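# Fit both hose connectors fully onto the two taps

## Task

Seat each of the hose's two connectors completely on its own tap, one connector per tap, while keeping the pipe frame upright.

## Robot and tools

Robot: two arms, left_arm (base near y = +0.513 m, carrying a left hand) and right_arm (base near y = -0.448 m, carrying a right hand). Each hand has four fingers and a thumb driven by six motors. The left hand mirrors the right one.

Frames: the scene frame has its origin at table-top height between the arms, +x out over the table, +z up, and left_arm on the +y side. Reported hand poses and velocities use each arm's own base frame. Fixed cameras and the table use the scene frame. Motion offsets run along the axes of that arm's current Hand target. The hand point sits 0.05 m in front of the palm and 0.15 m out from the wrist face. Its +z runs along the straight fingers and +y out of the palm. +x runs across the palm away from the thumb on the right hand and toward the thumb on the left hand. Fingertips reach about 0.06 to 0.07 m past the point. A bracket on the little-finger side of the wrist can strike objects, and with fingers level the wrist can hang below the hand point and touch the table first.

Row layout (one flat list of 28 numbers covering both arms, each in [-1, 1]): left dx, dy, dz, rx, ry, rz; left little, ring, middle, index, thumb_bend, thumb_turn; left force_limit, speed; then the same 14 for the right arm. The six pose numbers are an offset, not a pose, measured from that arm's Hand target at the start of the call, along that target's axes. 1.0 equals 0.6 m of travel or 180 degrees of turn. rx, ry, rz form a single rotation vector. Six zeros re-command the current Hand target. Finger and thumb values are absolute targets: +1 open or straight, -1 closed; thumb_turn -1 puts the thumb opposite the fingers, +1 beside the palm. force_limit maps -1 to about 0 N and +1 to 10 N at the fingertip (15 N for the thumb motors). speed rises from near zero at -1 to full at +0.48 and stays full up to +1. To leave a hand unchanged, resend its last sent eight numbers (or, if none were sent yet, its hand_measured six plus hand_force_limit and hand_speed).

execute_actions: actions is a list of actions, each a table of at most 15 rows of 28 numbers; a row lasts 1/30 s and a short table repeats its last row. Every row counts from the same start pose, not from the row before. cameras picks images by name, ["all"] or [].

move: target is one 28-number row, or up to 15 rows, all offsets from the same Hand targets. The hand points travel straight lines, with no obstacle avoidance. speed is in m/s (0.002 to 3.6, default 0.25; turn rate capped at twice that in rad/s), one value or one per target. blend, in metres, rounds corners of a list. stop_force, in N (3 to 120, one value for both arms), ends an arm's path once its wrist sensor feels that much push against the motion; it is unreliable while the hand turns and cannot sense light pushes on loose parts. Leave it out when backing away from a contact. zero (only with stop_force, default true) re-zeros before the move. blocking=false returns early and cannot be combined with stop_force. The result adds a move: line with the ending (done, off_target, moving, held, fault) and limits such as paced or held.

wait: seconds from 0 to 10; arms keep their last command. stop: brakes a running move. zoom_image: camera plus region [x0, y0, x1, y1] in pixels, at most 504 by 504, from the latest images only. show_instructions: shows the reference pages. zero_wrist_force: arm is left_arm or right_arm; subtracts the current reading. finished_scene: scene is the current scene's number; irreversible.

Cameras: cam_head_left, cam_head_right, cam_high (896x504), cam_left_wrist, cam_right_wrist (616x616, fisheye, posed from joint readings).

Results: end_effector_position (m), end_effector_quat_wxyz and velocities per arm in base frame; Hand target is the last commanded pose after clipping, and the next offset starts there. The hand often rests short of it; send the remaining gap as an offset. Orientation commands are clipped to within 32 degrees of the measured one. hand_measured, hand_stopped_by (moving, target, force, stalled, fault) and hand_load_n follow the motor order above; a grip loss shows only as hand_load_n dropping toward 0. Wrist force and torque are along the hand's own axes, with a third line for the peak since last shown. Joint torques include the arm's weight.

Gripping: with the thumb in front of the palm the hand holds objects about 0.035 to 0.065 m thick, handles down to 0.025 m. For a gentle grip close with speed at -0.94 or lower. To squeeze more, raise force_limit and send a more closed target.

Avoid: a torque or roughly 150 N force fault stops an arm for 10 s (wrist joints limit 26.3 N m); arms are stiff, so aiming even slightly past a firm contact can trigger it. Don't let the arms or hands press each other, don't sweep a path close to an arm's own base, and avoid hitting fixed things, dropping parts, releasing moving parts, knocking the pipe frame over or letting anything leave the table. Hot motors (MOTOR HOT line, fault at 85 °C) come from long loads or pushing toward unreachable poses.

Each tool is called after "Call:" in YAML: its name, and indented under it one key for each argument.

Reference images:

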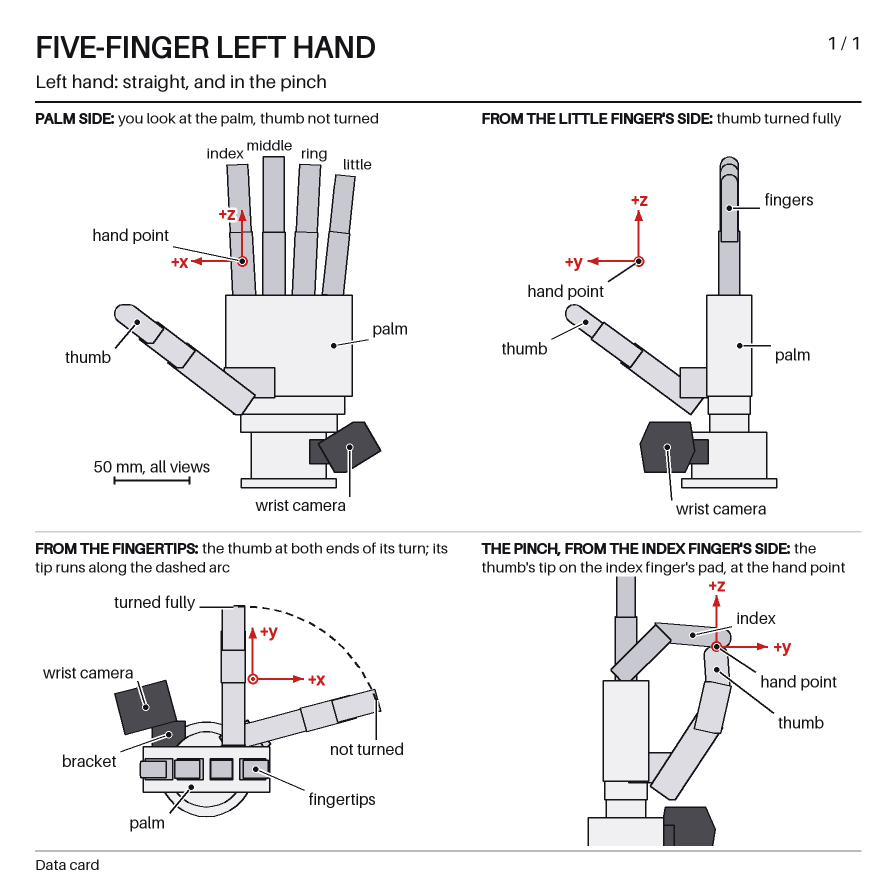

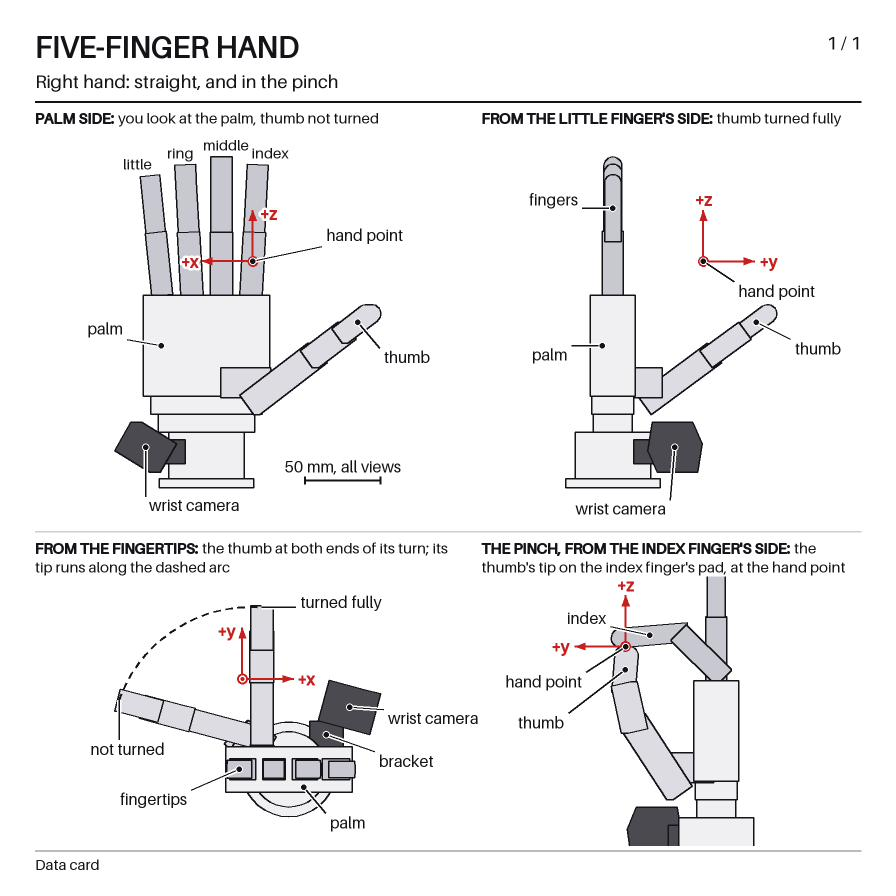

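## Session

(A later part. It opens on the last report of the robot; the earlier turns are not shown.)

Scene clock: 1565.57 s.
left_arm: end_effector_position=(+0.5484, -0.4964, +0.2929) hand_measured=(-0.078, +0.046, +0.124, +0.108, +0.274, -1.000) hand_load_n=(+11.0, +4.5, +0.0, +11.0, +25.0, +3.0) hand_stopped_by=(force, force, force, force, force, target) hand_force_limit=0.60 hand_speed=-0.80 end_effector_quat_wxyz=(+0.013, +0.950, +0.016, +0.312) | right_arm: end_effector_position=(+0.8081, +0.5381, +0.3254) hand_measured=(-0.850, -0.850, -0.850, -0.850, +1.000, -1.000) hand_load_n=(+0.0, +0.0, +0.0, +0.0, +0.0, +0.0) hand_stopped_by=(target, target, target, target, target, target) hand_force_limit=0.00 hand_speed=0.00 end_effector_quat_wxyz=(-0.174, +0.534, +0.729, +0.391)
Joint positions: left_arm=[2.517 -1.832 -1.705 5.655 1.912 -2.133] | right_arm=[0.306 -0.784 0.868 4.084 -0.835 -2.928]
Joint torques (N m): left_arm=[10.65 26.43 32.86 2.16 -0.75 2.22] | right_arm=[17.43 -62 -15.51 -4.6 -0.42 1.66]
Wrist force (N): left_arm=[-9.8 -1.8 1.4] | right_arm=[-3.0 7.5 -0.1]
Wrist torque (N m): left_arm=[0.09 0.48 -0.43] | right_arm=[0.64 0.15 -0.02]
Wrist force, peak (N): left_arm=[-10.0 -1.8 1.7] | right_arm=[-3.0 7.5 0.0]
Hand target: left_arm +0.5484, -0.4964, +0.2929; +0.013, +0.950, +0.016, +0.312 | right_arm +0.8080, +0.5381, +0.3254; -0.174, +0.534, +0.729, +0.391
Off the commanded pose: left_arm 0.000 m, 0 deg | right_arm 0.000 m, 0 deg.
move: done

Call:
move:
  target: [0.01,-0.001,-0.0007,0,0,0,-0.25,-0.25,-0.25,-0.25,0.1,-1,0.6,-0.8, 0,0,0,0,0,0,-0.85,-0.85,-0.85,-0.85,1,-1,0,0]
  speed: 0.01
  stop_force: 28
  zero: false
  cameras: ["cam_head_left","cam_high","cam_left_wrist"]

Call:
zoom_image:
  camera: "cam_head_left"
  region: [470, 148, 510, 230]

Call:
zoom_image:
  camera: "cam_left_wrist"
  region: [230, 200, 430, 400]

Scene clock: 1570.30 s.
left_arm: end_effector_position=(+0.5511, -0.4959, +0.2951) hand_measured=(-0.078, +0.046, +0.124, +0.108, +0.274, -1.000) hand_load_n=(+7.5, +6.0, +0.0, +8.0, +27.0, -5.5) hand_stopped_by=(force, force, force, force, force, target) hand_force_limit=0.60 hand_speed=-0.80 end_effector_quat_wxyz=(+0.013, +0.950, +0.016, +0.312) | right_arm: end_effector_position=(+0.8080, +0.5381, +0.3254) hand_measured=(-0.850, -0.850, -0.850, -0.850, +1.000, -1.000) hand_load_n=(+0.0, +0.0, +0.0, +0.5, +0.0, +0.0) hand_stopped_by=(target, target, target, target, target, target) hand_force_limit=0.00 hand_speed=0.00 end_effector_quat_wxyz=(-0.174, +0.534, +0.729, +0.391)
Joint positions: left_arm=[2.521 -1.833 -1.697 5.65 1.91 -2.129] | right_arm=[0.306 -0.784 0.868 4.084 -0.835 -2.928]
Joint torques (N m): left_arm=[2.09 56.33 23.97 9.35 5.79 -4.56] | right_arm=[17.46 -55.53 -15.31 2.15 0.62 1.58]
Wrist force (N): left_arm=[-28.3 4.8 2.1] | right_arm=[-1.9 23.6 3.7]
Wrist torque (N m): left_arm=[0.05 0.34 -0.34] | right_arm=[1.41 -0.01 0.55]
Wrist force, peak (N): left_arm=[-34.6 5.0 2.2] | right_arm=[-1.6 30.5 3.7]
Hand target: left_arm +0.5511, -0.4959, +0.2951; +0.013, +0.950, +0.016, +0.312 (not the last commanded pose) | right_arm +0.8080, +0.5381, +0.3254; -0.174, +0.534, +0.729, +0.391
Off the commanded pose: left_arm 0.003 m, 0 deg | right_arm 0.000 m, 0 deg.
move: contact (left_arm)
camera_calibration:
cam_left_wrist: T_world_to_cam=[[0.166362, 0.981865, 0.0909128, 0.362115], [0.360764, -0.146412, 0.921093, -0.542184], [0.9177, -0.120437, -0.378579, -0.343245], [0, 0, 0, 1]] pos_world=[0.450354, -0.476269, 0.336536]
Images, in order (width x height): cam_head_left 896x504, cam_high 896x504, cam_left_wrist 616x616.

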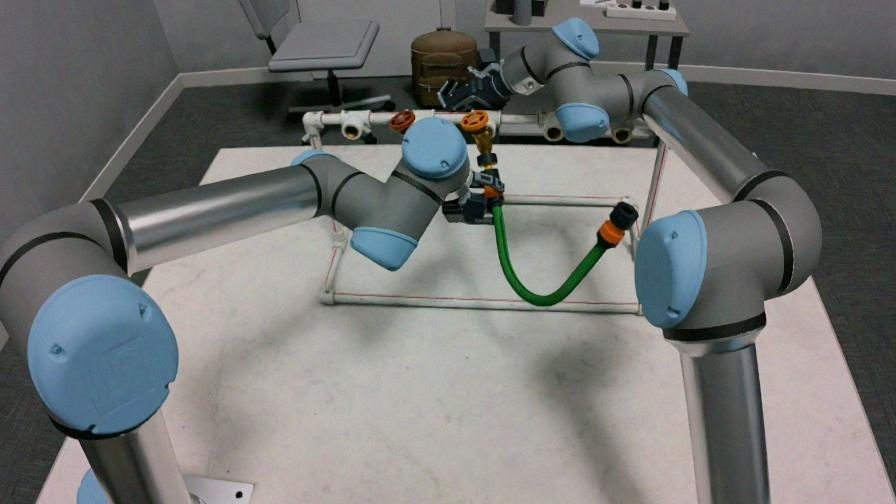

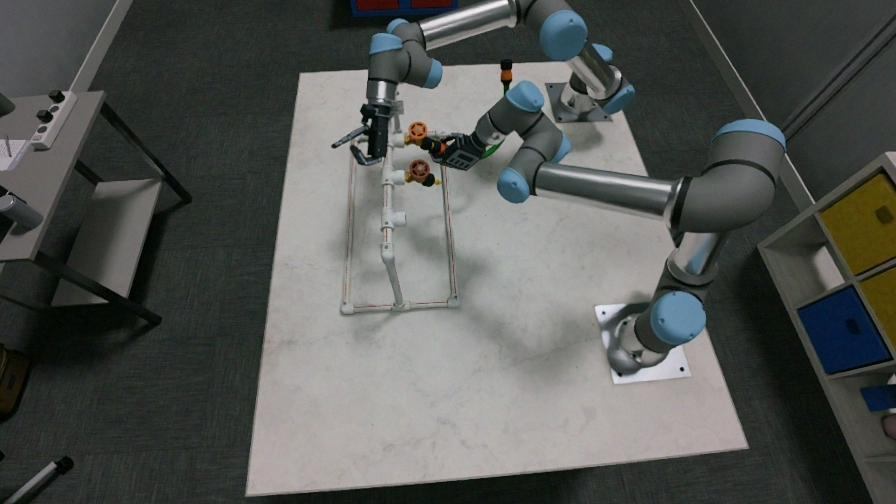

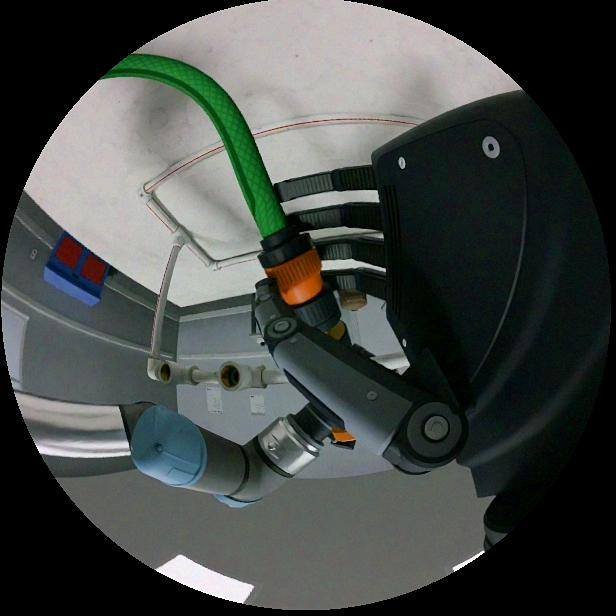

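Scaled by 6.146 from the camera's 896x504 image, which has a finer 1280x720 frame.

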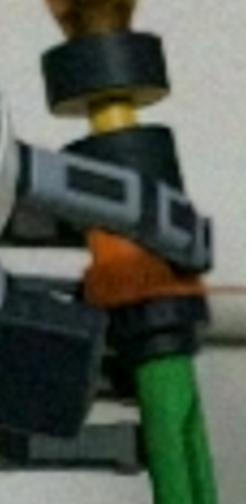

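Scaled by 2.520 from the camera's 616x616 image, which has a finer 880x880 frame.

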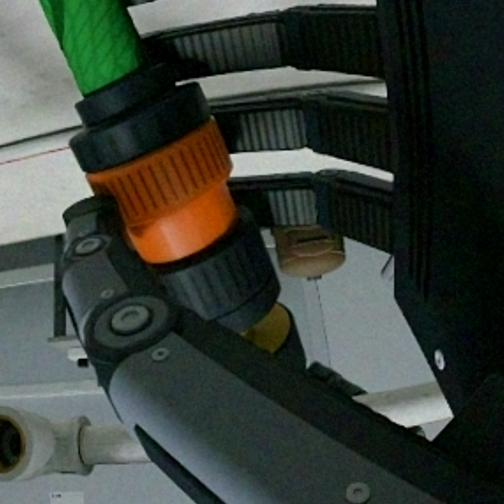

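Call:
move:
  target: [0.0132,-0.0013,-0.001,0,0,0,-0.25,-0.25,-0.25,-0.25,0.1,-1,0.6,-0.8, 0,0,0,0,0,0,-0.85,-0.85,-0.85,-0.85,1,-1,0,0]
  speed: 0.01
  stop_force: 36
  zero: false
  cameras: ["cam_head_left","cam_high","cam_left_wrist"]

Call:
zoom_image:
  camera: "cam_head_left"
  region: [470, 148, 510, 230]

Call:
zoom_image:
  camera: "cam_left_wrist"
  region: [230, 200, 430, 400]

Scene clock: 1579.80 s.
left_arm: end_effector_position=(+0.5520, -0.4958, +0.2960) hand_measured=(-0.078, +0.046, +0.124, +0.108, +0.274, -1.000) hand_load_n=(+7.5, +6.5, +0.0, +6.0, +28.0, -5.5) hand_stopped_by=(force, force, force, force, force, target) hand_force_limit=0.60 hand_speed=-0.80 end_effector_quat_wxyz=(+0.013, +0.950, +0.016, +0.312) | right_arm: end_effector_position=(+0.8080, +0.5381, +0.3254) hand_measured=(-0.850, -0.850, -0.850, -0.850, +1.000, -1.000) hand_load_n=(+0.0, +0.0, +0.0, +0.0, +0.0, +0.0) hand_stopped_by=(target, target, target, target, target, target) hand_force_limit=0.00 hand_speed=0.00 end_effector_quat_wxyz=(-0.174, +0.534, +0.729, +0.391)
Joint positions: left_arm=[2.522 -1.834 -1.694 5.647 1.909 -2.128] | right_arm=[0.306 -0.784 0.868 4.084 -0.835 -2.928]
Joint torques (N m): left_arm=[6.89 59.69 27.68 10.92 7.15 -5.1] | right_arm=[16.5 -45.45 -15.44 1.97 3.31 1.59]
Wrist force (N): left_arm=[-36.8 6.3 1.9] | right_arm=[-0.4 32.4 2.8]
Wrist torque (N m): left_arm=[0.10 0.25 -0.36] | right_arm=[1.91 -0.02 0.94]
Wrist force, peak (N): left_arm=[-43.6 5.9 1.8] | right_arm=[0.1 40.1 2.5]
Hand target: left_arm +0.5520, -0.4958, +0.2960; +0.013, +0.950, +0.016, +0.312 (not the last commanded pose) | right_arm +0.8080, +0.5381, +0.3254; -0.174, +0.534, +0.729, +0.391
Off the commanded pose: left_arm 0.007 m, 0 deg | right_arm 0.000 m, 0 deg.
move: contact (left_arm)
camera_calibration:
cam_left_wrist: T_world_to_cam=[[0.166689, 0.981813, 0.0908767, 0.361626], [0.360826, -0.146513, 0.921053, -0.543386], [0.917616, -0.120739, -0.378685, -0.343788], [0, 0, 0, 1]] pos_world=[0.451254, -0.47617, 0.337436]
Images, in order (width x height): cam_head_left 896x504, cam_high 896x504, cam_left_wrist 616x616.

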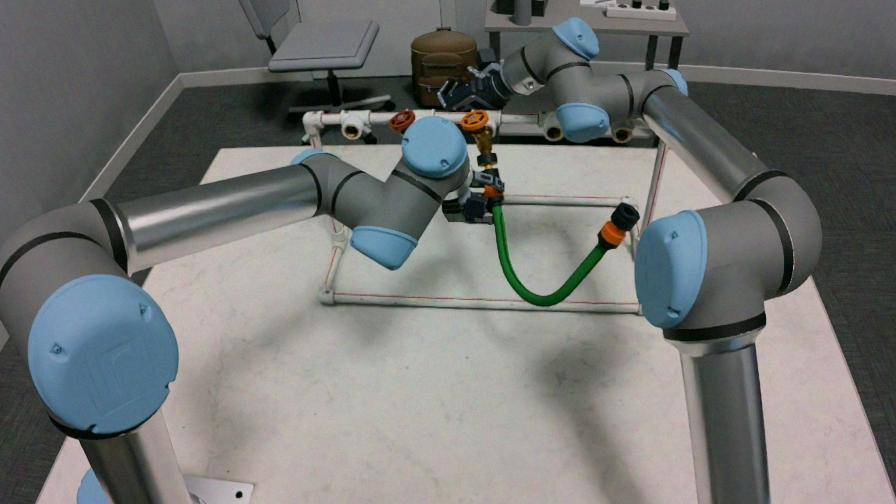

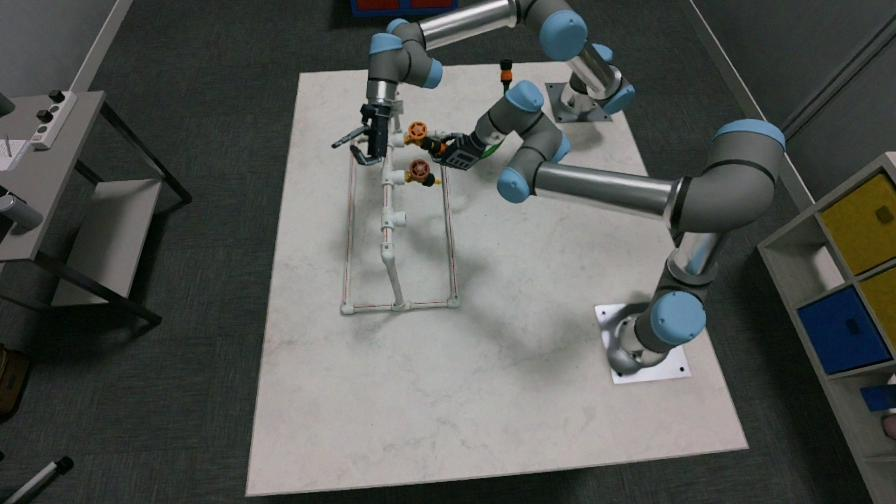

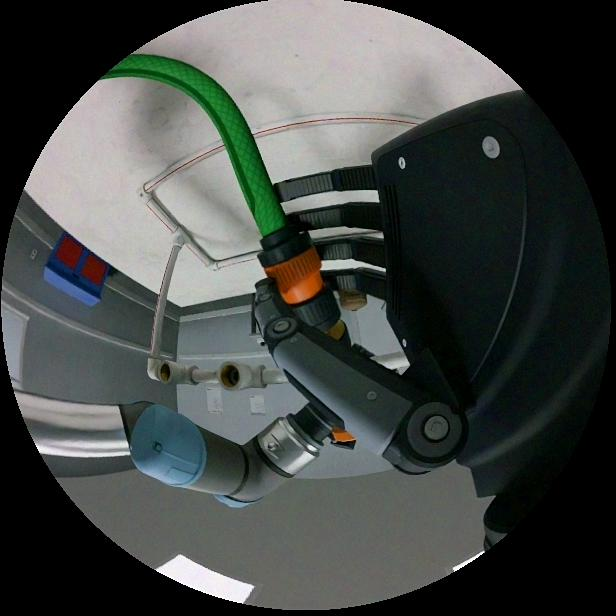

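Scaled by 6.146 from the camera's 896x504 image, which has a finer 1280x720 frame.

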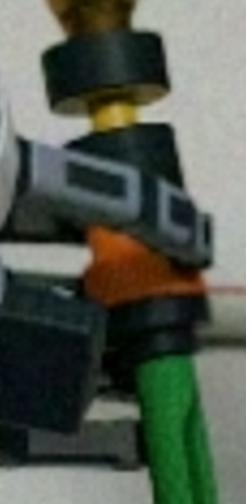

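Scaled by 2.520 from the camera's 616x616 image, which has a finer 880x880 frame.

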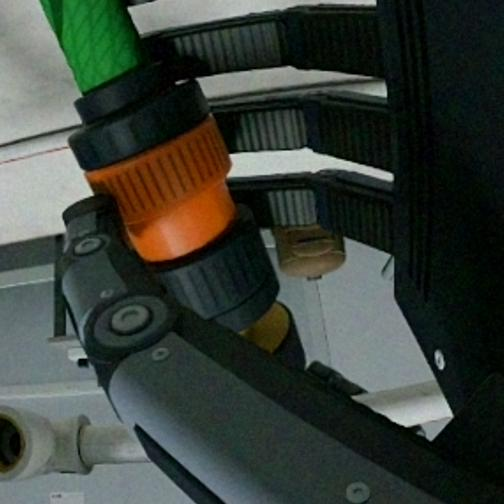

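Call:
zoom_image:
  camera: "cam_head_left"
  region: [474, 150, 510, 210]

Call:
zoom_image:
  camera: "cam_high"
  region: [418, 132, 454, 162]

Scaled by 8.400 from the camera's 896x504 image, which has a finer 1280x720 frame.

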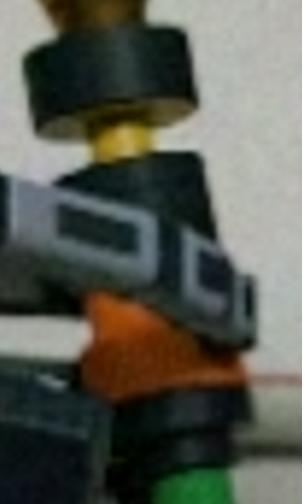

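Scaled by 14.000 from the camera's 896x504 image, which has a finer 1280x720 frame.

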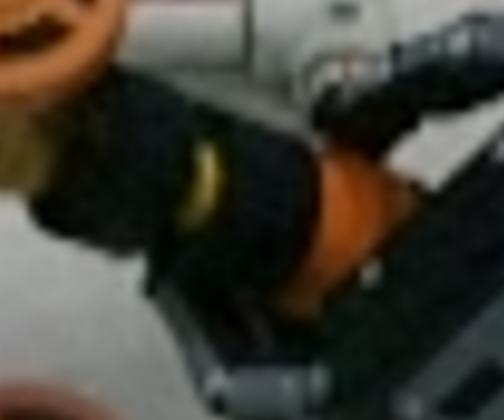

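Call:
move:
  target: [-0.001,0,0,-0.002,-0.0136,-0.0016,-0.25,-0.25,-0.25,-0.25,0.1,-1,0.6,-0.8, 0,0,0,0,0,0,-0.85,-0.85,-0.85,-0.85,1,-1,0,0]
  speed: 0.02

Scene clock: 1598.13 s.
left_arm: end_effector_position=(+0.5515, -0.4958, +0.2957) hand_measured=(-0.078, +0.048, +0.124, +0.108, +0.274, -1.000) hand_load_n=(+12.5, +11.0, +0.5, +4.5, +27.0, -6.5) hand_stopped_by=(force, force, force, force, force, target) hand_force_limit=0.60 hand_speed=-0.80 end_effector_quat_wxyz=(+0.017, +0.956, +0.017, +0.292) | right_arm: end_effector_position=(+0.8080, +0.5381, +0.3254) hand_measured=(-0.850, -0.850, -0.850, -0.850, +1.000, -1.000) hand_load_n=(+0.0, +0.0, +0.0, +0.0, +0.0, +0.0) hand_stopped_by=(target, target, target, target, target, target) hand_force_limit=0.00 hand_speed=0.00 end_effector_quat_wxyz=(-0.174, +0.534, +0.729, +0.391)
Joint positions: left_arm=[2.532 -1.83 -1.674 5.592 1.876 -2.135] | right_arm=[0.306 -0.784 0.868 4.084 -0.835 -2.928]
Joint torques (N m): left_arm=[17.77 56.69 40.47 5.08 1.7 -4.55] | right_arm=[16.94 -46.19 -15.7 1.97 3.35 1.71]
Wrist force (N): left_arm=[-23.2 3.3 7.0] | right_arm=[0.2 19.1 1.6]
Wrist torque (N m): left_arm=[0.08 0.81 0.09] | right_arm=[1.31 -0.05 0.56]
Wrist force, peak (N): left_arm=[-37.0 6.2 2.0] | right_arm=[-0.3 32.5 2.7]
Hand target: left_arm +0.5515, -0.4959, +0.2957; +0.017, +0.956, +0.017, +0.292 | right_arm +0.8080, +0.5381, +0.3254; -0.174, +0.534, +0.729, +0.391
Off the commanded pose: left_arm 0.000 m, 0 deg | right_arm 0.000 m, 0 deg.
move: done

Call:
move:
  target: [0,0,0.0005,0.001,0.0068,0.0008,-0.25,-0.25,-0.25,-0.25,0.1,-1,0.6,-0.8, 0,0,0,0,0,0,-0.85,-0.85,-0.85,-0.85,1,-1,0,0]
  speed: 0.02

Scene clock: 1603.50 s.
left_arm: end_effector_position=(+0.5517, -0.4959, +0.2955) hand_measured=(-0.078, +0.048, +0.124, +0.108, +0.274, -1.000) hand_load_n=(+9.0, +7.5, +0.0, +6.0, +28.5, -5.0) hand_stopped_by=(force, force, force, force, force, target) hand_force_limit=0.60 hand_speed=-0.80 end_effector_quat_wxyz=(+0.015, +0.953, +0.017, +0.302) | right_arm: end_effector_position=(+0.8080, +0.5381, +0.3254) hand_measured=(-0.850, -0.850, -0.850, -0.850, +1.000, -1.000) hand_load_n=(+0.0, +0.0, +0.0, +0.0, +0.0, +0.0) hand_stopped_by=(target, target, target, target, target, target) hand_force_limit=0.00 hand_speed=0.00 end_effector_quat_wxyz=(-0.174, +0.534, +0.729, +0.391)
Joint positions: left_arm=[2.527 -1.832 -1.685 5.62 1.893 -2.132] | right_arm=[0.306 -0.784 0.868 4.084 -0.835 -2.928]
Joint torques (N m): left_arm=[-0.23 33.85 23.36 9.59 5.2 0.66] | right_arm=[16.75 -46.84 -15.67 1.72 3.21 1.61]
Wrist force (N): left_arm=[-24.5 3.9 4.5] | right_arm=[-1.7 19.0 2.5]
Wrist torque (N m): left_arm=[0.12 0.46 -0.05] | right_arm=[1.21 0.01 0.41]
Wrist force, peak (N): left_arm=[-26.3 4.0 7.4] | right_arm=[1.1 23.0 1.6]
Hand target: left_arm +0.5517, -0.4959, +0.2954; +0.015, +0.953, +0.017, +0.302 | right_arm +0.8080, +0.5381, +0.3254; -0.174, +0.534, +0.729, +0.391
Off the commanded pose: left_arm 0.000 m, 0 deg | right_arm 0.000 m, 0 deg.
move: done

Call:
move:
  target: [0.01,-0.00095,-0.0008,0,0,0,-0.25,-0.25,-0.25,-0.25,0.1,-1,0.6,-0.8, 0,0,0,0,0,0,-0.85,-0.85,-0.85,-0.85,1,-1,0,0]
  speed: 0.01
  stop_force: 36
  zero: false
  cameras: ["cam_head_left","cam_high","cam_left_wrist"]

Call:
zoom_image:
  camera: "cam_head_left"
  region: [474, 150, 510, 210]

Call:
zoom_image:
  camera: "cam_left_wrist"
  region: [230, 200, 430, 400]

Scene clock: 1609.67 s.
left_arm: end_effector_position=(+0.5545, -0.4954, +0.2978) hand_measured=(-0.078, +0.048, +0.124, +0.106, +0.274, -1.000) hand_load_n=(+10.5, +7.5, +0.0, +2.5, +30.0, -7.0) hand_stopped_by=(force, force, force, force, force, target) hand_force_limit=0.60 hand_speed=-0.80 end_effector_quat_wxyz=(+0.015, +0.953, +0.016, +0.302) | right_arm: end_effector_position=(+0.8080, +0.5381, +0.3254) hand_measured=(-0.850, -0.850, -0.850, -0.850, +1.000, -1.000) hand_load_n=(+0.0, +0.0, +0.0, +0.0, +0.0, +0.0) hand_stopped_by=(target, target, target, target, target, target) hand_force_limit=0.00 hand_speed=0.00 end_effector_quat_wxyz=(-0.174, +0.534, +0.729, +0.391)
Joint positions: left_arm=[2.531 -1.834 -1.677 5.615 1.891 -2.128] | right_arm=[0.306 -0.784 0.868 4.084 -0.835 -2.928]
Joint torques (N m): left_arm=[6.72 58.48 26.26 10.53 7.03 -5.33] | right_arm=[17.08 -48.02 -16.3 -1.12 3.3 1.58]
Wrist force (N): left_arm=[-34.7 6.6 1.7] | right_arm=[-0.7 30.8 4.1]
Wrist torque (N m): left_arm=[0.09 0.42 -0.13] | right_arm=[1.78 -0.07 0.82]
Wrist force, peak (N): left_arm=[-41.7 6.8 2.1] | right_arm=[-0.4 38.5 3.7]
Hand target: left_arm +0.5545, -0.4954, +0.2978; +0.015, +0.953, +0.016, +0.302 (not the last commanded pose) | right_arm +0.8080, +0.5381, +0.3254; -0.174, +0.534, +0.729, +0.391
Off the commanded pose: left_arm 0.002 m, 0 deg | right_arm 0.000 m, 0 deg.
move: contact (left_arm)
camera_calibration:
cam_left_wrist: T_world_to_cam=[[0.169211, 0.982082, 0.0829569, 0.361725], [0.380416, -0.142729, 0.913735, -0.55266], [0.909204, -0.123056, -0.397751, -0.336156], [0, 0, 0, 1]] pos_world=[0.454666, -0.47549, 0.341271]
Images, in order (width x height): cam_head_left 896x504, cam_high 896x504, cam_left_wrist 616x616.

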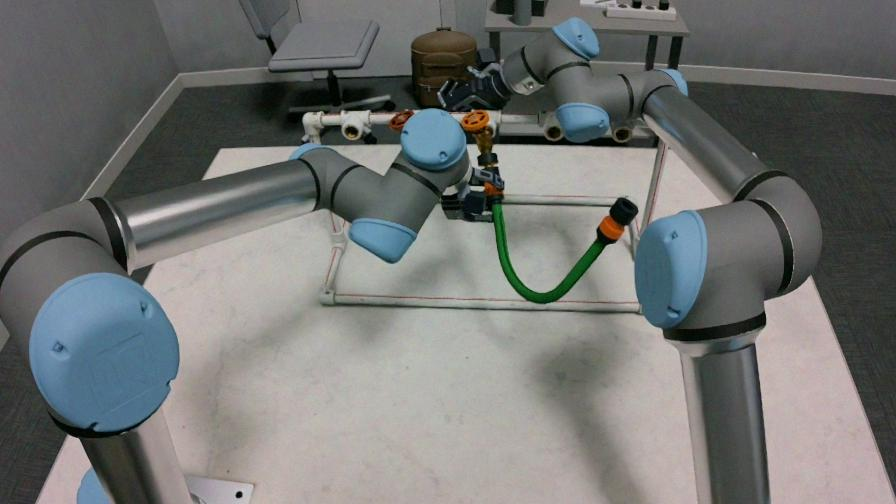

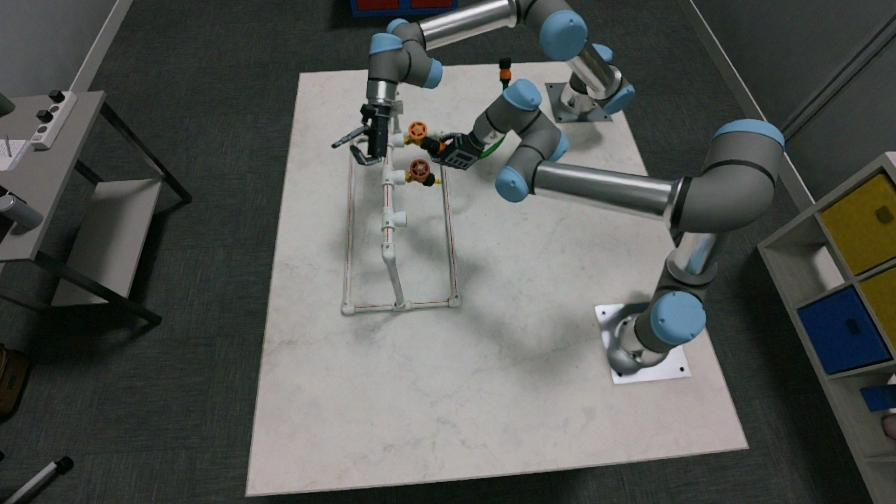

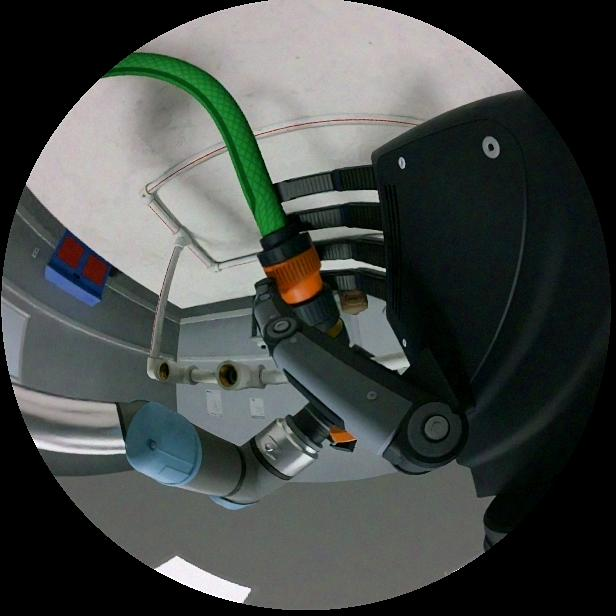

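Scaled by 8.400 from the camera's 896x504 image, which has a finer 1280x720 frame.

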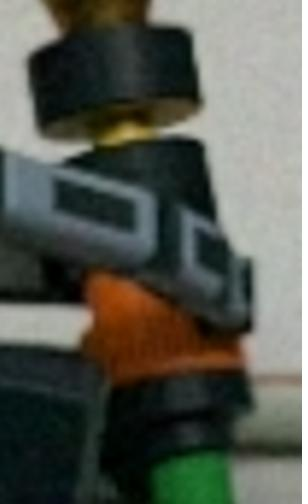

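Scaled by 2.520 from the camera's 616x616 image, which has a finer 880x880 frame.

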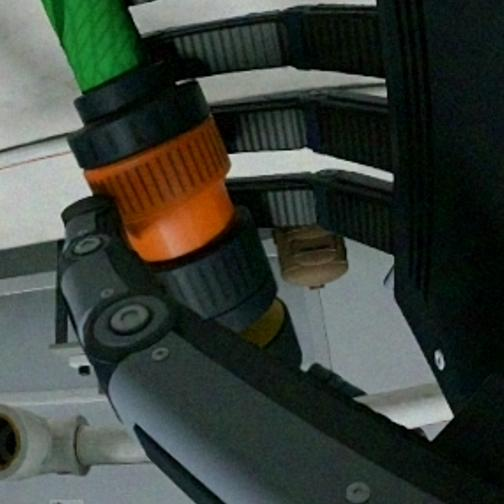

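Call:
move:
  target: [0.01,-0.0005,-0.0008,0,0,0,-0.25,-0.25,-0.25,-0.25,0.1,-1,0.6,-0.8, 0,0,0,0,0,0,-0.85,-0.85,-0.85,-0.85,1,-1,0,0]
  speed: 0.01
  stop_force: 38
  zero: false
  cameras: ["cam_head_left","cam_high","cam_left_wrist"]

Call:
zoom_image:
  camera: "cam_head_left"
  region: [474, 150, 510, 210]

Call:
zoom_image:
  camera: "cam_left_wrist"
  region: [230, 200, 430, 400]

Scene clock: 1614.53 s.
left_arm: end_effector_position=(+0.5550, -0.4954, +0.2984) hand_measured=(-0.078, +0.048, +0.124, +0.106, +0.274, -1.000) hand_load_n=(+11.0, +8.0, +0.0, +2.5, +30.0, -6.5) hand_stopped_by=(force, force, force, force, force, target) hand_force_limit=0.60 hand_speed=-0.80 end_effector_quat_wxyz=(+0.015, +0.953, +0.016, +0.302) | right_arm: end_effector_position=(+0.8081, +0.5381, +0.3254) hand_measured=(-0.850, -0.850, -0.850, -0.850, +1.000, -1.000) hand_load_n=(+0.0, +0.0, +0.0, +0.0, +0.0, +0.0) hand_stopped_by=(target, target, target, target, target, target) hand_force_limit=0.00 hand_speed=0.00 end_effector_quat_wxyz=(-0.174, +0.534, +0.729, +0.391)
Joint positions: left_arm=[2.531 -1.834 -1.675 5.613 1.89 -2.128] | right_arm=[0.306 -0.784 0.868 4.084 -0.835 -2.928]
Joint torques (N m): left_arm=[8.56 59.81 28.24 10.83 7.63 -5.39] | right_arm=[16.15 -50.79 -15.86 3.74 3.03 1.7]
Wrist force (N): left_arm=[-37.6 7.0 1.6] | right_arm=[-0.3 34.0 2.9]
Wrist torque (N m): left_arm=[0.07 0.37 -0.15] | right_arm=[2.01 -0.04 0.94]
Wrist force, peak (N): left_arm=[-44.5 6.6 1.7] | right_arm=[0.0 41.4 3.2]
Hand target: left_arm +0.5550, -0.4954, +0.2984; +0.015, +0.953, +0.016, +0.302 (not the last commanded pose) | right_arm +0.8080, +0.5381, +0.3254; -0.174, +0.534, +0.729, +0.391
Off the commanded pose: left_arm 0.005 m, 0 deg | right_arm 0.000 m, 0 deg.
move: contact (left_arm)
camera_calibration:
cam_left_wrist: T_world_to_cam=[[0.169362, 0.982072, 0.0827674, 0.361493], [0.380444, -0.142618, 0.913741, -0.553254], [0.909164, -0.123265, -0.397777, -0.336472], [0, 0, 0, 1]] pos_world=[0.455167, -0.475392, 0.34177]
Images, in order (width x height): cam_head_left 896x504, cam_high 896x504, cam_left_wrist 616x616.

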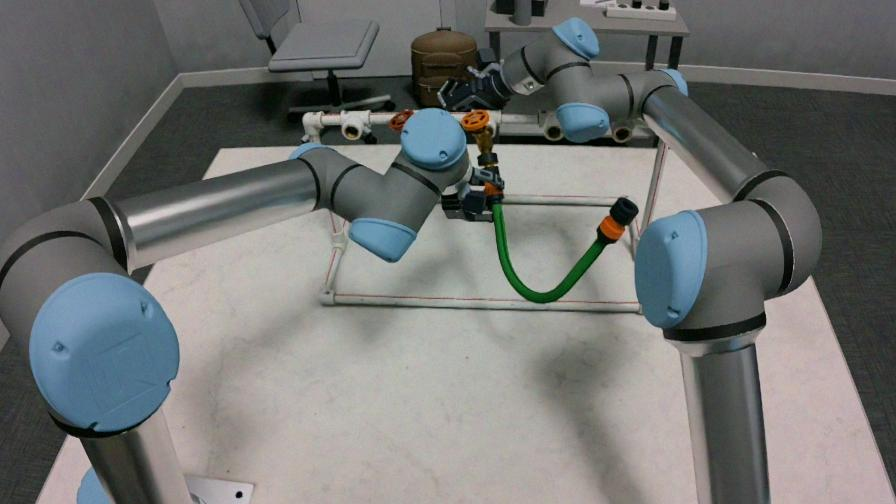

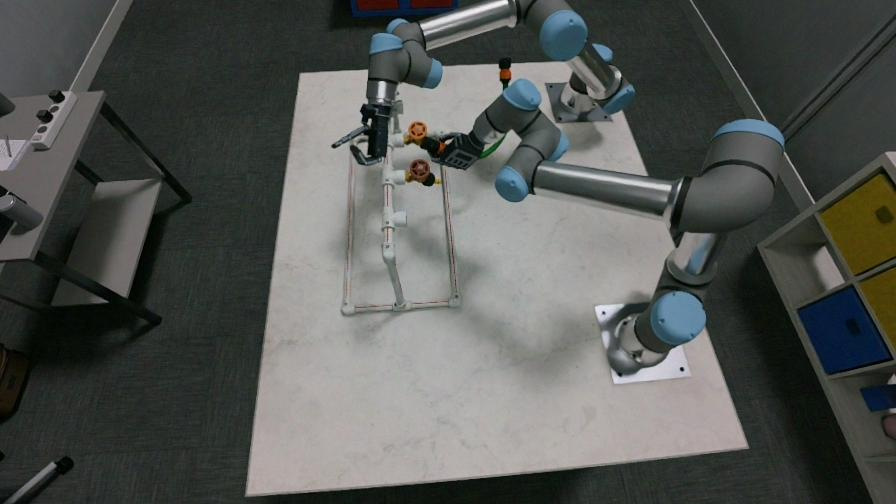

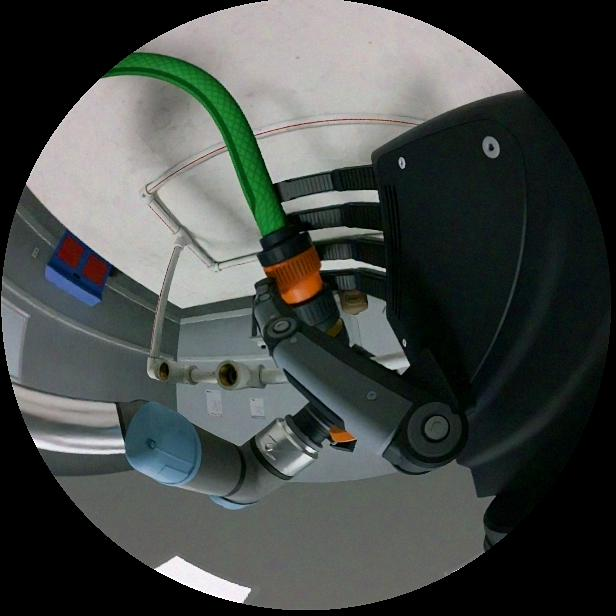

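Scaled by 8.400 from the camera's 896x504 image, which has a finer 1280x720 frame.

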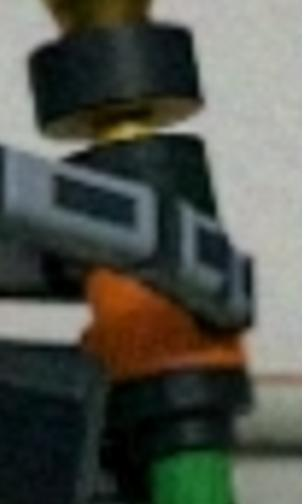

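Scaled by 2.520 from the camera's 616x616 image, which has a finer 880x880 frame.

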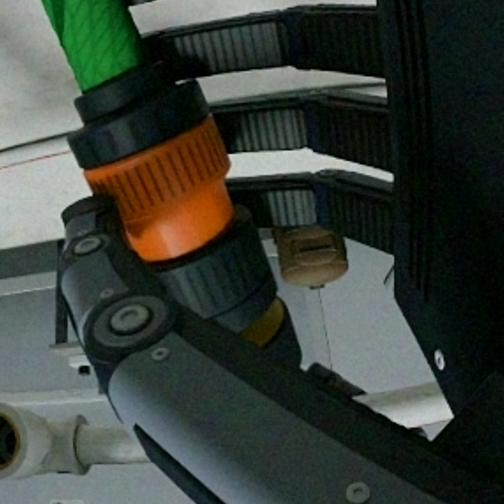

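Call:
move:
  target:
    - [0,0.0006,-0.0005,0,0,0,-0.25,-0.25,-0.25,-0.25,0.1,-1,0.6,-0.8, 0,0,0,0,0,0,-0.85,-0.85,-0.85,-0.85,1,-1,0,0]
    - [0.01,-0.0002,-0.0013,0,0,0,-0.25,-0.25,-0.25,-0.25,0.1,-1,0.6,-0.8, 0,0,0,0,0,0,-0.85,-0.85,-0.85,-0.85,1,-1,0,0]
  speed: 0.015
  stop_force: 40
  zero: false

Scene clock: 1625.10 s.
left_arm: end_effector_position=(+0.5552, -0.4956, +0.2990) hand_measured=(-0.078, +0.048, +0.124, +0.106, +0.274, -1.000) hand_load_n=(+11.0, +8.0, +0.0, +3.0, +29.5, -6.5) hand_stopped_by=(force, force, force, force, force, target) hand_force_limit=0.60 hand_speed=-0.80 end_effector_quat_wxyz=(+0.015, +0.953, +0.016, +0.302) | right_arm: end_effector_position=(+0.8080, +0.5381, +0.3254) hand_measured=(-0.850, -0.850, -0.850, -0.850, +1.000, -1.000) hand_load_n=(+0.0, +0.0, +0.0, +0.0, +0.0, +0.5) hand_stopped_by=(target, target, target, target, target, target) hand_force_limit=0.00 hand_speed=0.00 end_effector_quat_wxyz=(-0.174, +0.534, +0.729, +0.391)
Joint positions: left_arm=[2.531 -1.834 -1.673 5.611 1.89 -2.128] | right_arm=[0.306 -0.784 0.868 4.084 -0.835 -2.928]
Joint torques (N m): left_arm=[8.8 60.18 29.35 11.53 8.09 -5.4] | right_arm=[16.48 -53.53 -15.24 2.89 3.12 1.69]
Wrist force (N): left_arm=[-39.3 6.7 2.5] | right_arm=[1.2 35.9 0.5]
Wrist torque (N m): left_arm=[0.07 0.38 -0.19] | right_arm=[2.30 -0.03 1.10]
Wrist force, peak (N): left_arm=[-46.7 5.8 3.0] | right_arm=[1.9 43.8 0.1]
Hand target: left_arm +0.5552, -0.4956, +0.2990; +0.015, +0.953, +0.016, +0.302 (not the last commanded pose) | right_arm +0.8080, +0.5381, +0.3254; -0.174, +0.534, +0.729, +0.391
Off the commanded pose: left_arm 0.005 m, 0 deg | right_arm 0.000 m, 0 deg.
move: contact (left_arm); path passed 1 of 2 targets

Call:
move:
  target: [-0.001,0,0,0,0,0.008,-0.25,-0.25,-0.25,-0.25,0.1,-1,0.6,-0.8, 0,0,0,0,0,0,-0.85,-0.85,-0.85,-0.85,1,-1,0,0]
  speed: 0.02

Scene clock: 1631.23 s.
left_arm: end_effector_position=(+0.5547, -0.4956, +0.2986) hand_measured=(-0.078, +0.048, +0.124, +0.106, +0.274, -1.000) hand_load_n=(+9.0, +7.5, +0.0, +6.0, +27.5, -4.5) hand_stopped_by=(force, force, force, force, force, target) hand_force_limit=0.60 hand_speed=-0.80 end_effector_quat_wxyz=(+0.012, +0.953, +0.005, +0.302) | right_arm: end_effector_position=(+0.8080, +0.5381, +0.3254) hand_measured=(-0.850, -0.850, -0.850, -0.850, +1.000, -1.000) hand_load_n=(+0.0, +0.0, +0.0, +0.0, +0.0, +0.0) hand_stopped_by=(target, target, target, target, target, target) hand_force_limit=0.00 hand_speed=0.00 end_effector_quat_wxyz=(-0.174, +0.534, +0.729, +0.391)
Joint positions: left_arm=[2.533 -1.833 -1.672 5.611 1.889 -2.101] | right_arm=[0.306 -0.784 0.868 4.084 -0.835 -2.928]
Joint torques (N m): left_arm=[23.8 58.66 43.73 6.93 3.82 0.55] | right_arm=[15.85 -54.82 -15.54 0.24 3.04 1.57]
Wrist force (N): left_arm=[-32.3 6.2 3.9] | right_arm=[2.2 28.3 0.6]
Wrist torque (N m): left_arm=[0.05 0.41 -0.44] | right_arm=[1.91 -0.12 0.96]
Wrist force, peak (N): left_arm=[-39.6 6.6 2.2] | right_arm=[1.3 36.0 0.6]
Hand target: left_arm +0.5547, -0.4956, +0.2986; +0.012, +0.953, +0.004, +0.302 | right_arm +0.8080, +0.5381, +0.3254; -0.174, +0.534, +0.729, +0.391
Off the commanded pose: left_arm 0.000 m, 0 deg | right_arm 0.000 m, 0 deg.
move: done

Call:
move:
  target: [0.01,-0.0011,-0.0009,0,0,0,-0.25,-0.25,-0.25,-0.25,0.1,-1,0.6,-0.8, 0,0,0,0,0,0,-0.85,-0.85,-0.85,-0.85,1,-1,0,0]
  speed: 0.015
  stop_force: 38
  zero: false
  cameras: ["cam_head_left","cam_high","cam_left_wrist"]

Call:
zoom_image:
  camera: "cam_head_left"
  region: [474, 150, 510, 210]

Call:
zoom_image:
  camera: "cam_left_wrist"
  region: [230, 200, 430, 400]

Call:
zoom_image:
  camera: "cam_high"
  region: [418, 132, 454, 162]

Scene clock: 1637.17 s.
left_arm: end_effector_position=(+0.5593, -0.4949, +0.3025) hand_measured=(-0.078, +0.048, +0.124, +0.108, +0.274, -1.000) hand_load_n=(+9.5, +9.0, +0.5, +7.0, +26.5, -3.5) hand_stopped_by=(force, force, force, force, force, target) hand_force_limit=0.60 hand_speed=-0.80 end_effector_quat_wxyz=(+0.012, +0.953, +0.004, +0.302) | right_arm: end_effector_position=(+0.8080, +0.5381, +0.3254) hand_measured=(-0.850, -0.850, -0.850, -0.850, +1.000, -1.000) hand_load_n=(+0.0, +0.0, +0.0, +0.0, +0.0, +0.5) hand_stopped_by=(target, target, target, target, target, target) hand_force_limit=0.00 hand_speed=0.00 end_effector_quat_wxyz=(-0.174, +0.534, +0.729, +0.391)
Joint positions: left_arm=[2.539 -1.836 -1.659 5.602 1.886 -2.096] | right_arm=[0.306 -0.784 0.868 4.084 -0.835 -2.928]
Joint torques (N m): left_arm=[18.95 38.28 44.41 6.96 2.38 0.57] | right_arm=[9.65 -50.86 -15.32 1.88 2.45 1.35]
Wrist force (N): left_arm=[-29.2 1.9 6.9] | right_arm=[-0.2 25.2 -1.4]
Wrist torque (N m): left_arm=[0.15 0.47 -0.20] | right_arm=[1.94 0.06 0.69]
Wrist force, peak (N): left_arm=[-40.7 6.8 5.4] | right_arm=[3.5 38.0 0.9]
Hand target: left_arm +0.5593, -0.4949, +0.3025; +0.012, +0.953, +0.004, +0.302 | right_arm +0.8080, +0.5381, +0.3254; -0.174, +0.534, +0.729, +0.391
Off the commanded pose: left_arm 0.000 m, 0 deg | right_arm 0.000 m, 0 deg.
move: done
camera_calibration:
cam_left_wrist: T_world_to_cam=[[0.189322, 0.977116, 0.0969585, 0.34202], [0.376915, -0.163497, 0.911704, -0.566375], [0.906693, -0.136061, -0.399243, -0.343123], [0, 0, 0, 1]] pos_world=[0.45983, -0.47348, 0.346215]
Images, in order (width x height): cam_head_left 896x504, cam_high 896x504, cam_left_wrist 616x616.

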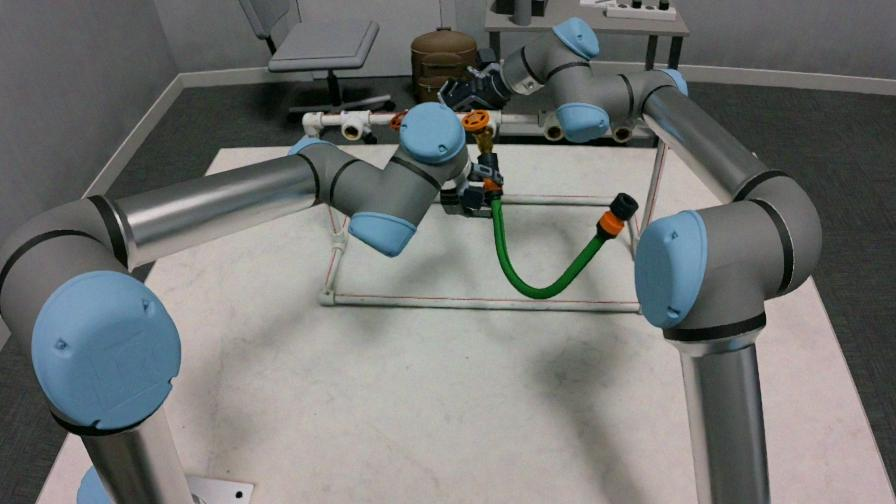

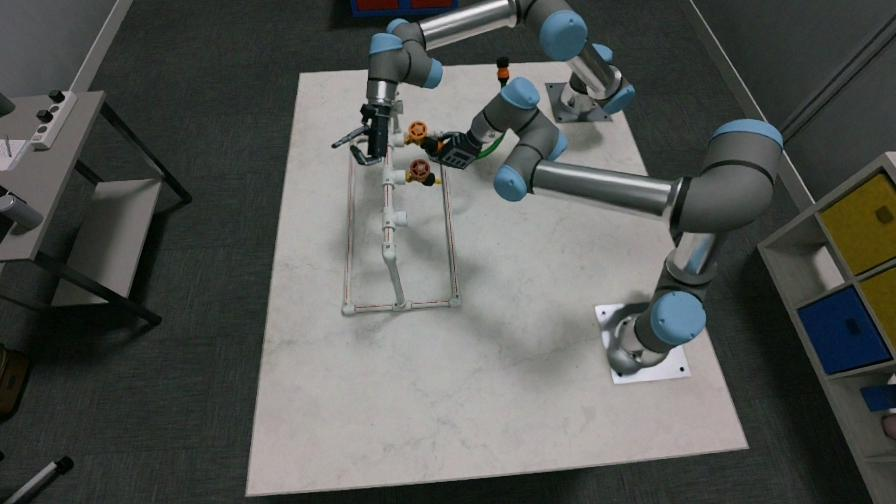

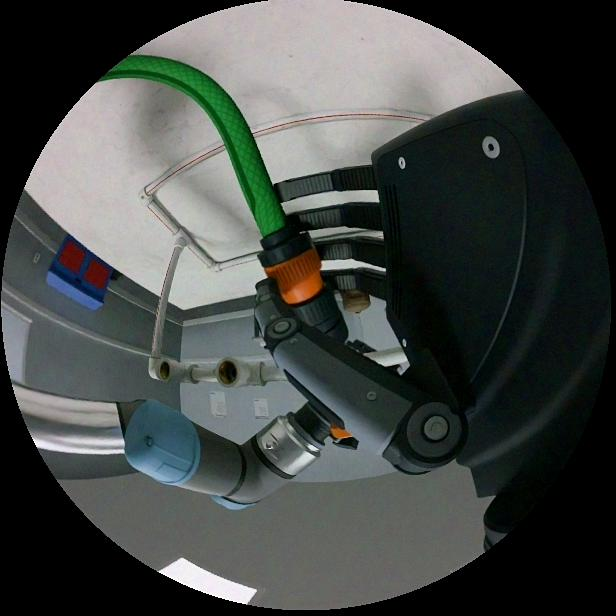

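Scaled by 8.400 from the camera's 896x504 image, which has a finer 1280x720 frame.

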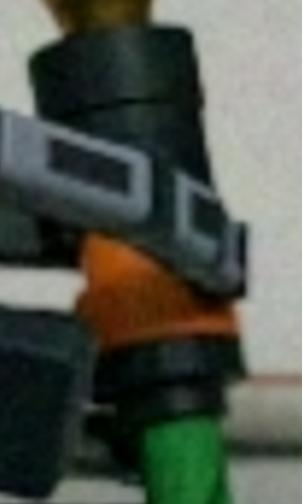

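Scaled by 2.520 from the camera's 616x616 image, which has a finer 880x880 frame.

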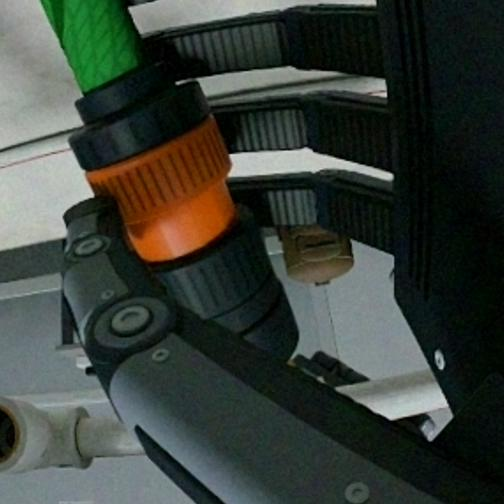

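Scaled by 14.000 from the camera's 896x504 image, which has a finer 1280x720 frame.

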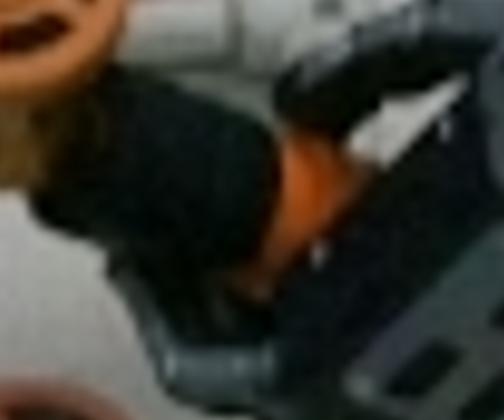

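Call:
move:
  target: [0.006,-0.0007,-0.0005,0,0,0,-0.25,-0.25,-0.25,-0.25,0.1,-1,0.6,-0.8, 0,0,0,0,0,0,-0.85,-0.85,-0.85,-0.85,1,-1,0,0]
  speed: 0.01
  stop_force: 36
  zero: false

Scene clock: 1640.77 s.
left_arm: end_effector_position=(+0.5600, -0.4948, +0.3031) hand_measured=(-0.078, +0.048, +0.124, +0.108, +0.274, -1.000) hand_load_n=(+9.0, +7.5, +0.0, +5.5, +27.5, -5.0) hand_stopped_by=(force, force, force, force, force, target) hand_force_limit=0.60 hand_speed=-0.80 end_effector_quat_wxyz=(+0.012, +0.953, +0.004, +0.302) | right_arm: end_effector_position=(+0.8081, +0.5381, +0.3254) hand_measured=(-0.850, -0.850, -0.850, -0.850, +1.000, -1.000) hand_load_n=(+0.0, +0.0, +0.0, +0.0, +0.0, +0.0) hand_stopped_by=(target, target, target, target, target, target) hand_force_limit=0.00 hand_speed=0.00 end_effector_quat_wxyz=(-0.174, +0.534, +0.729, +0.391)
Joint positions: left_arm=[2.54 -1.837 -1.656 5.6 1.886 -2.095] | right_arm=[0.306 -0.784 0.868 4.084 -0.835 -2.928]
Joint torques (N m): left_arm=[6.8 60 28.87 11.82 7.34 -5.16] | right_arm=[3.81 -42.41 -16.36 2.02 0.97 1.39]
Wrist force (N): left_arm=[-37.7 5.5 2.4] | right_arm=[-0.2 33.9 0.8]
Wrist torque (N m): left_arm=[0.10 0.25 -0.34] | right_arm=[2.18 0.00 0.93]
Wrist force, peak (N): left_arm=[-43.1 5.8 3.4] | right_arm=[0.3 39.8 0.8]
Hand target: left_arm +0.5600, -0.4948, +0.3031; +0.012, +0.953, +0.004, +0.302 (not the last commanded pose) | right_arm +0.8080, +0.5381, +0.3254; -0.174, +0.534, +0.729, +0.391
Off the commanded pose: left_arm 0.003 m, 0 deg | right_arm 0.000 m, 0 deg.
move: contact (left_arm)

Call:
move:
  target: [-0.005,0.0006,0.0004,0,0,0,-0.25,-0.25,-0.25,-0.25,0.1,-1,0.6,-0.8, 0,0,0,0,0,0,-0.85,-0.85,-0.85,-0.85,1,-1,0,0]
  speed: 0.02

Scene clock: 1644.13 s.
left_arm: end_effector_position=(+0.5578, -0.4952, +0.3013) hand_measured=(-0.078, +0.048, +0.124, +0.108, +0.274, -1.000) hand_load_n=(+7.5, +7.5, +0.0, +8.5, +25.5, -1.0) hand_stopped_by=(force, force, force, force, force, target) hand_force_limit=0.60 hand_speed=-0.80 end_effector_quat_wxyz=(+0.012, +0.953, +0.004, +0.302) | right_arm: end_effector_position=(+0.8080, +0.5382, +0.3254) hand_measured=(-0.850, -0.850, -0.850, -0.850, +1.000, -1.000) hand_load_n=(+0.0, +0.0, +0.0, +0.0, +0.0, +0.0) hand_stopped_by=(target, target, target, target, target, target) hand_force_limit=0.00 hand_speed=0.00 end_effector_quat_wxyz=(-0.174, +0.534, +0.729, +0.391)
Joint positions: left_arm=[2.537 -1.835 -1.663 5.604 1.887 -2.097] | right_arm=[0.306 -0.784 0.868 4.084 -0.835 -2.928]
Joint torques (N m): left_arm=[-8.04 52.8 16.65 6.72 2.75 -3.44] | right_arm=[12.57 -47.09 -17.02 -0.69 -0.39 1.21]
Wrist force (N): left_arm=[-10.4 2.0 5.6] | right_arm=[-0.6 1.1 0.6]
Wrist torque (N m): left_arm=[0.14 0.59 -0.13] | right_arm=[0.17 -0.01 -0.03]
Wrist force, peak (N): left_arm=[-38.0 5.6 2.6] | right_arm=[0.0 34.0 0.8]
Hand target: left_arm +0.5577, -0.4952, +0.3012; +0.012, +0.953, +0.004, +0.302 | right_arm +0.8080, +0.5381, +0.3254; -0.174, +0.534, +0.729, +0.391
Off the commanded pose: left_arm 0.000 m, 0 deg | right_arm 0.000 m, 0 deg.
move: done


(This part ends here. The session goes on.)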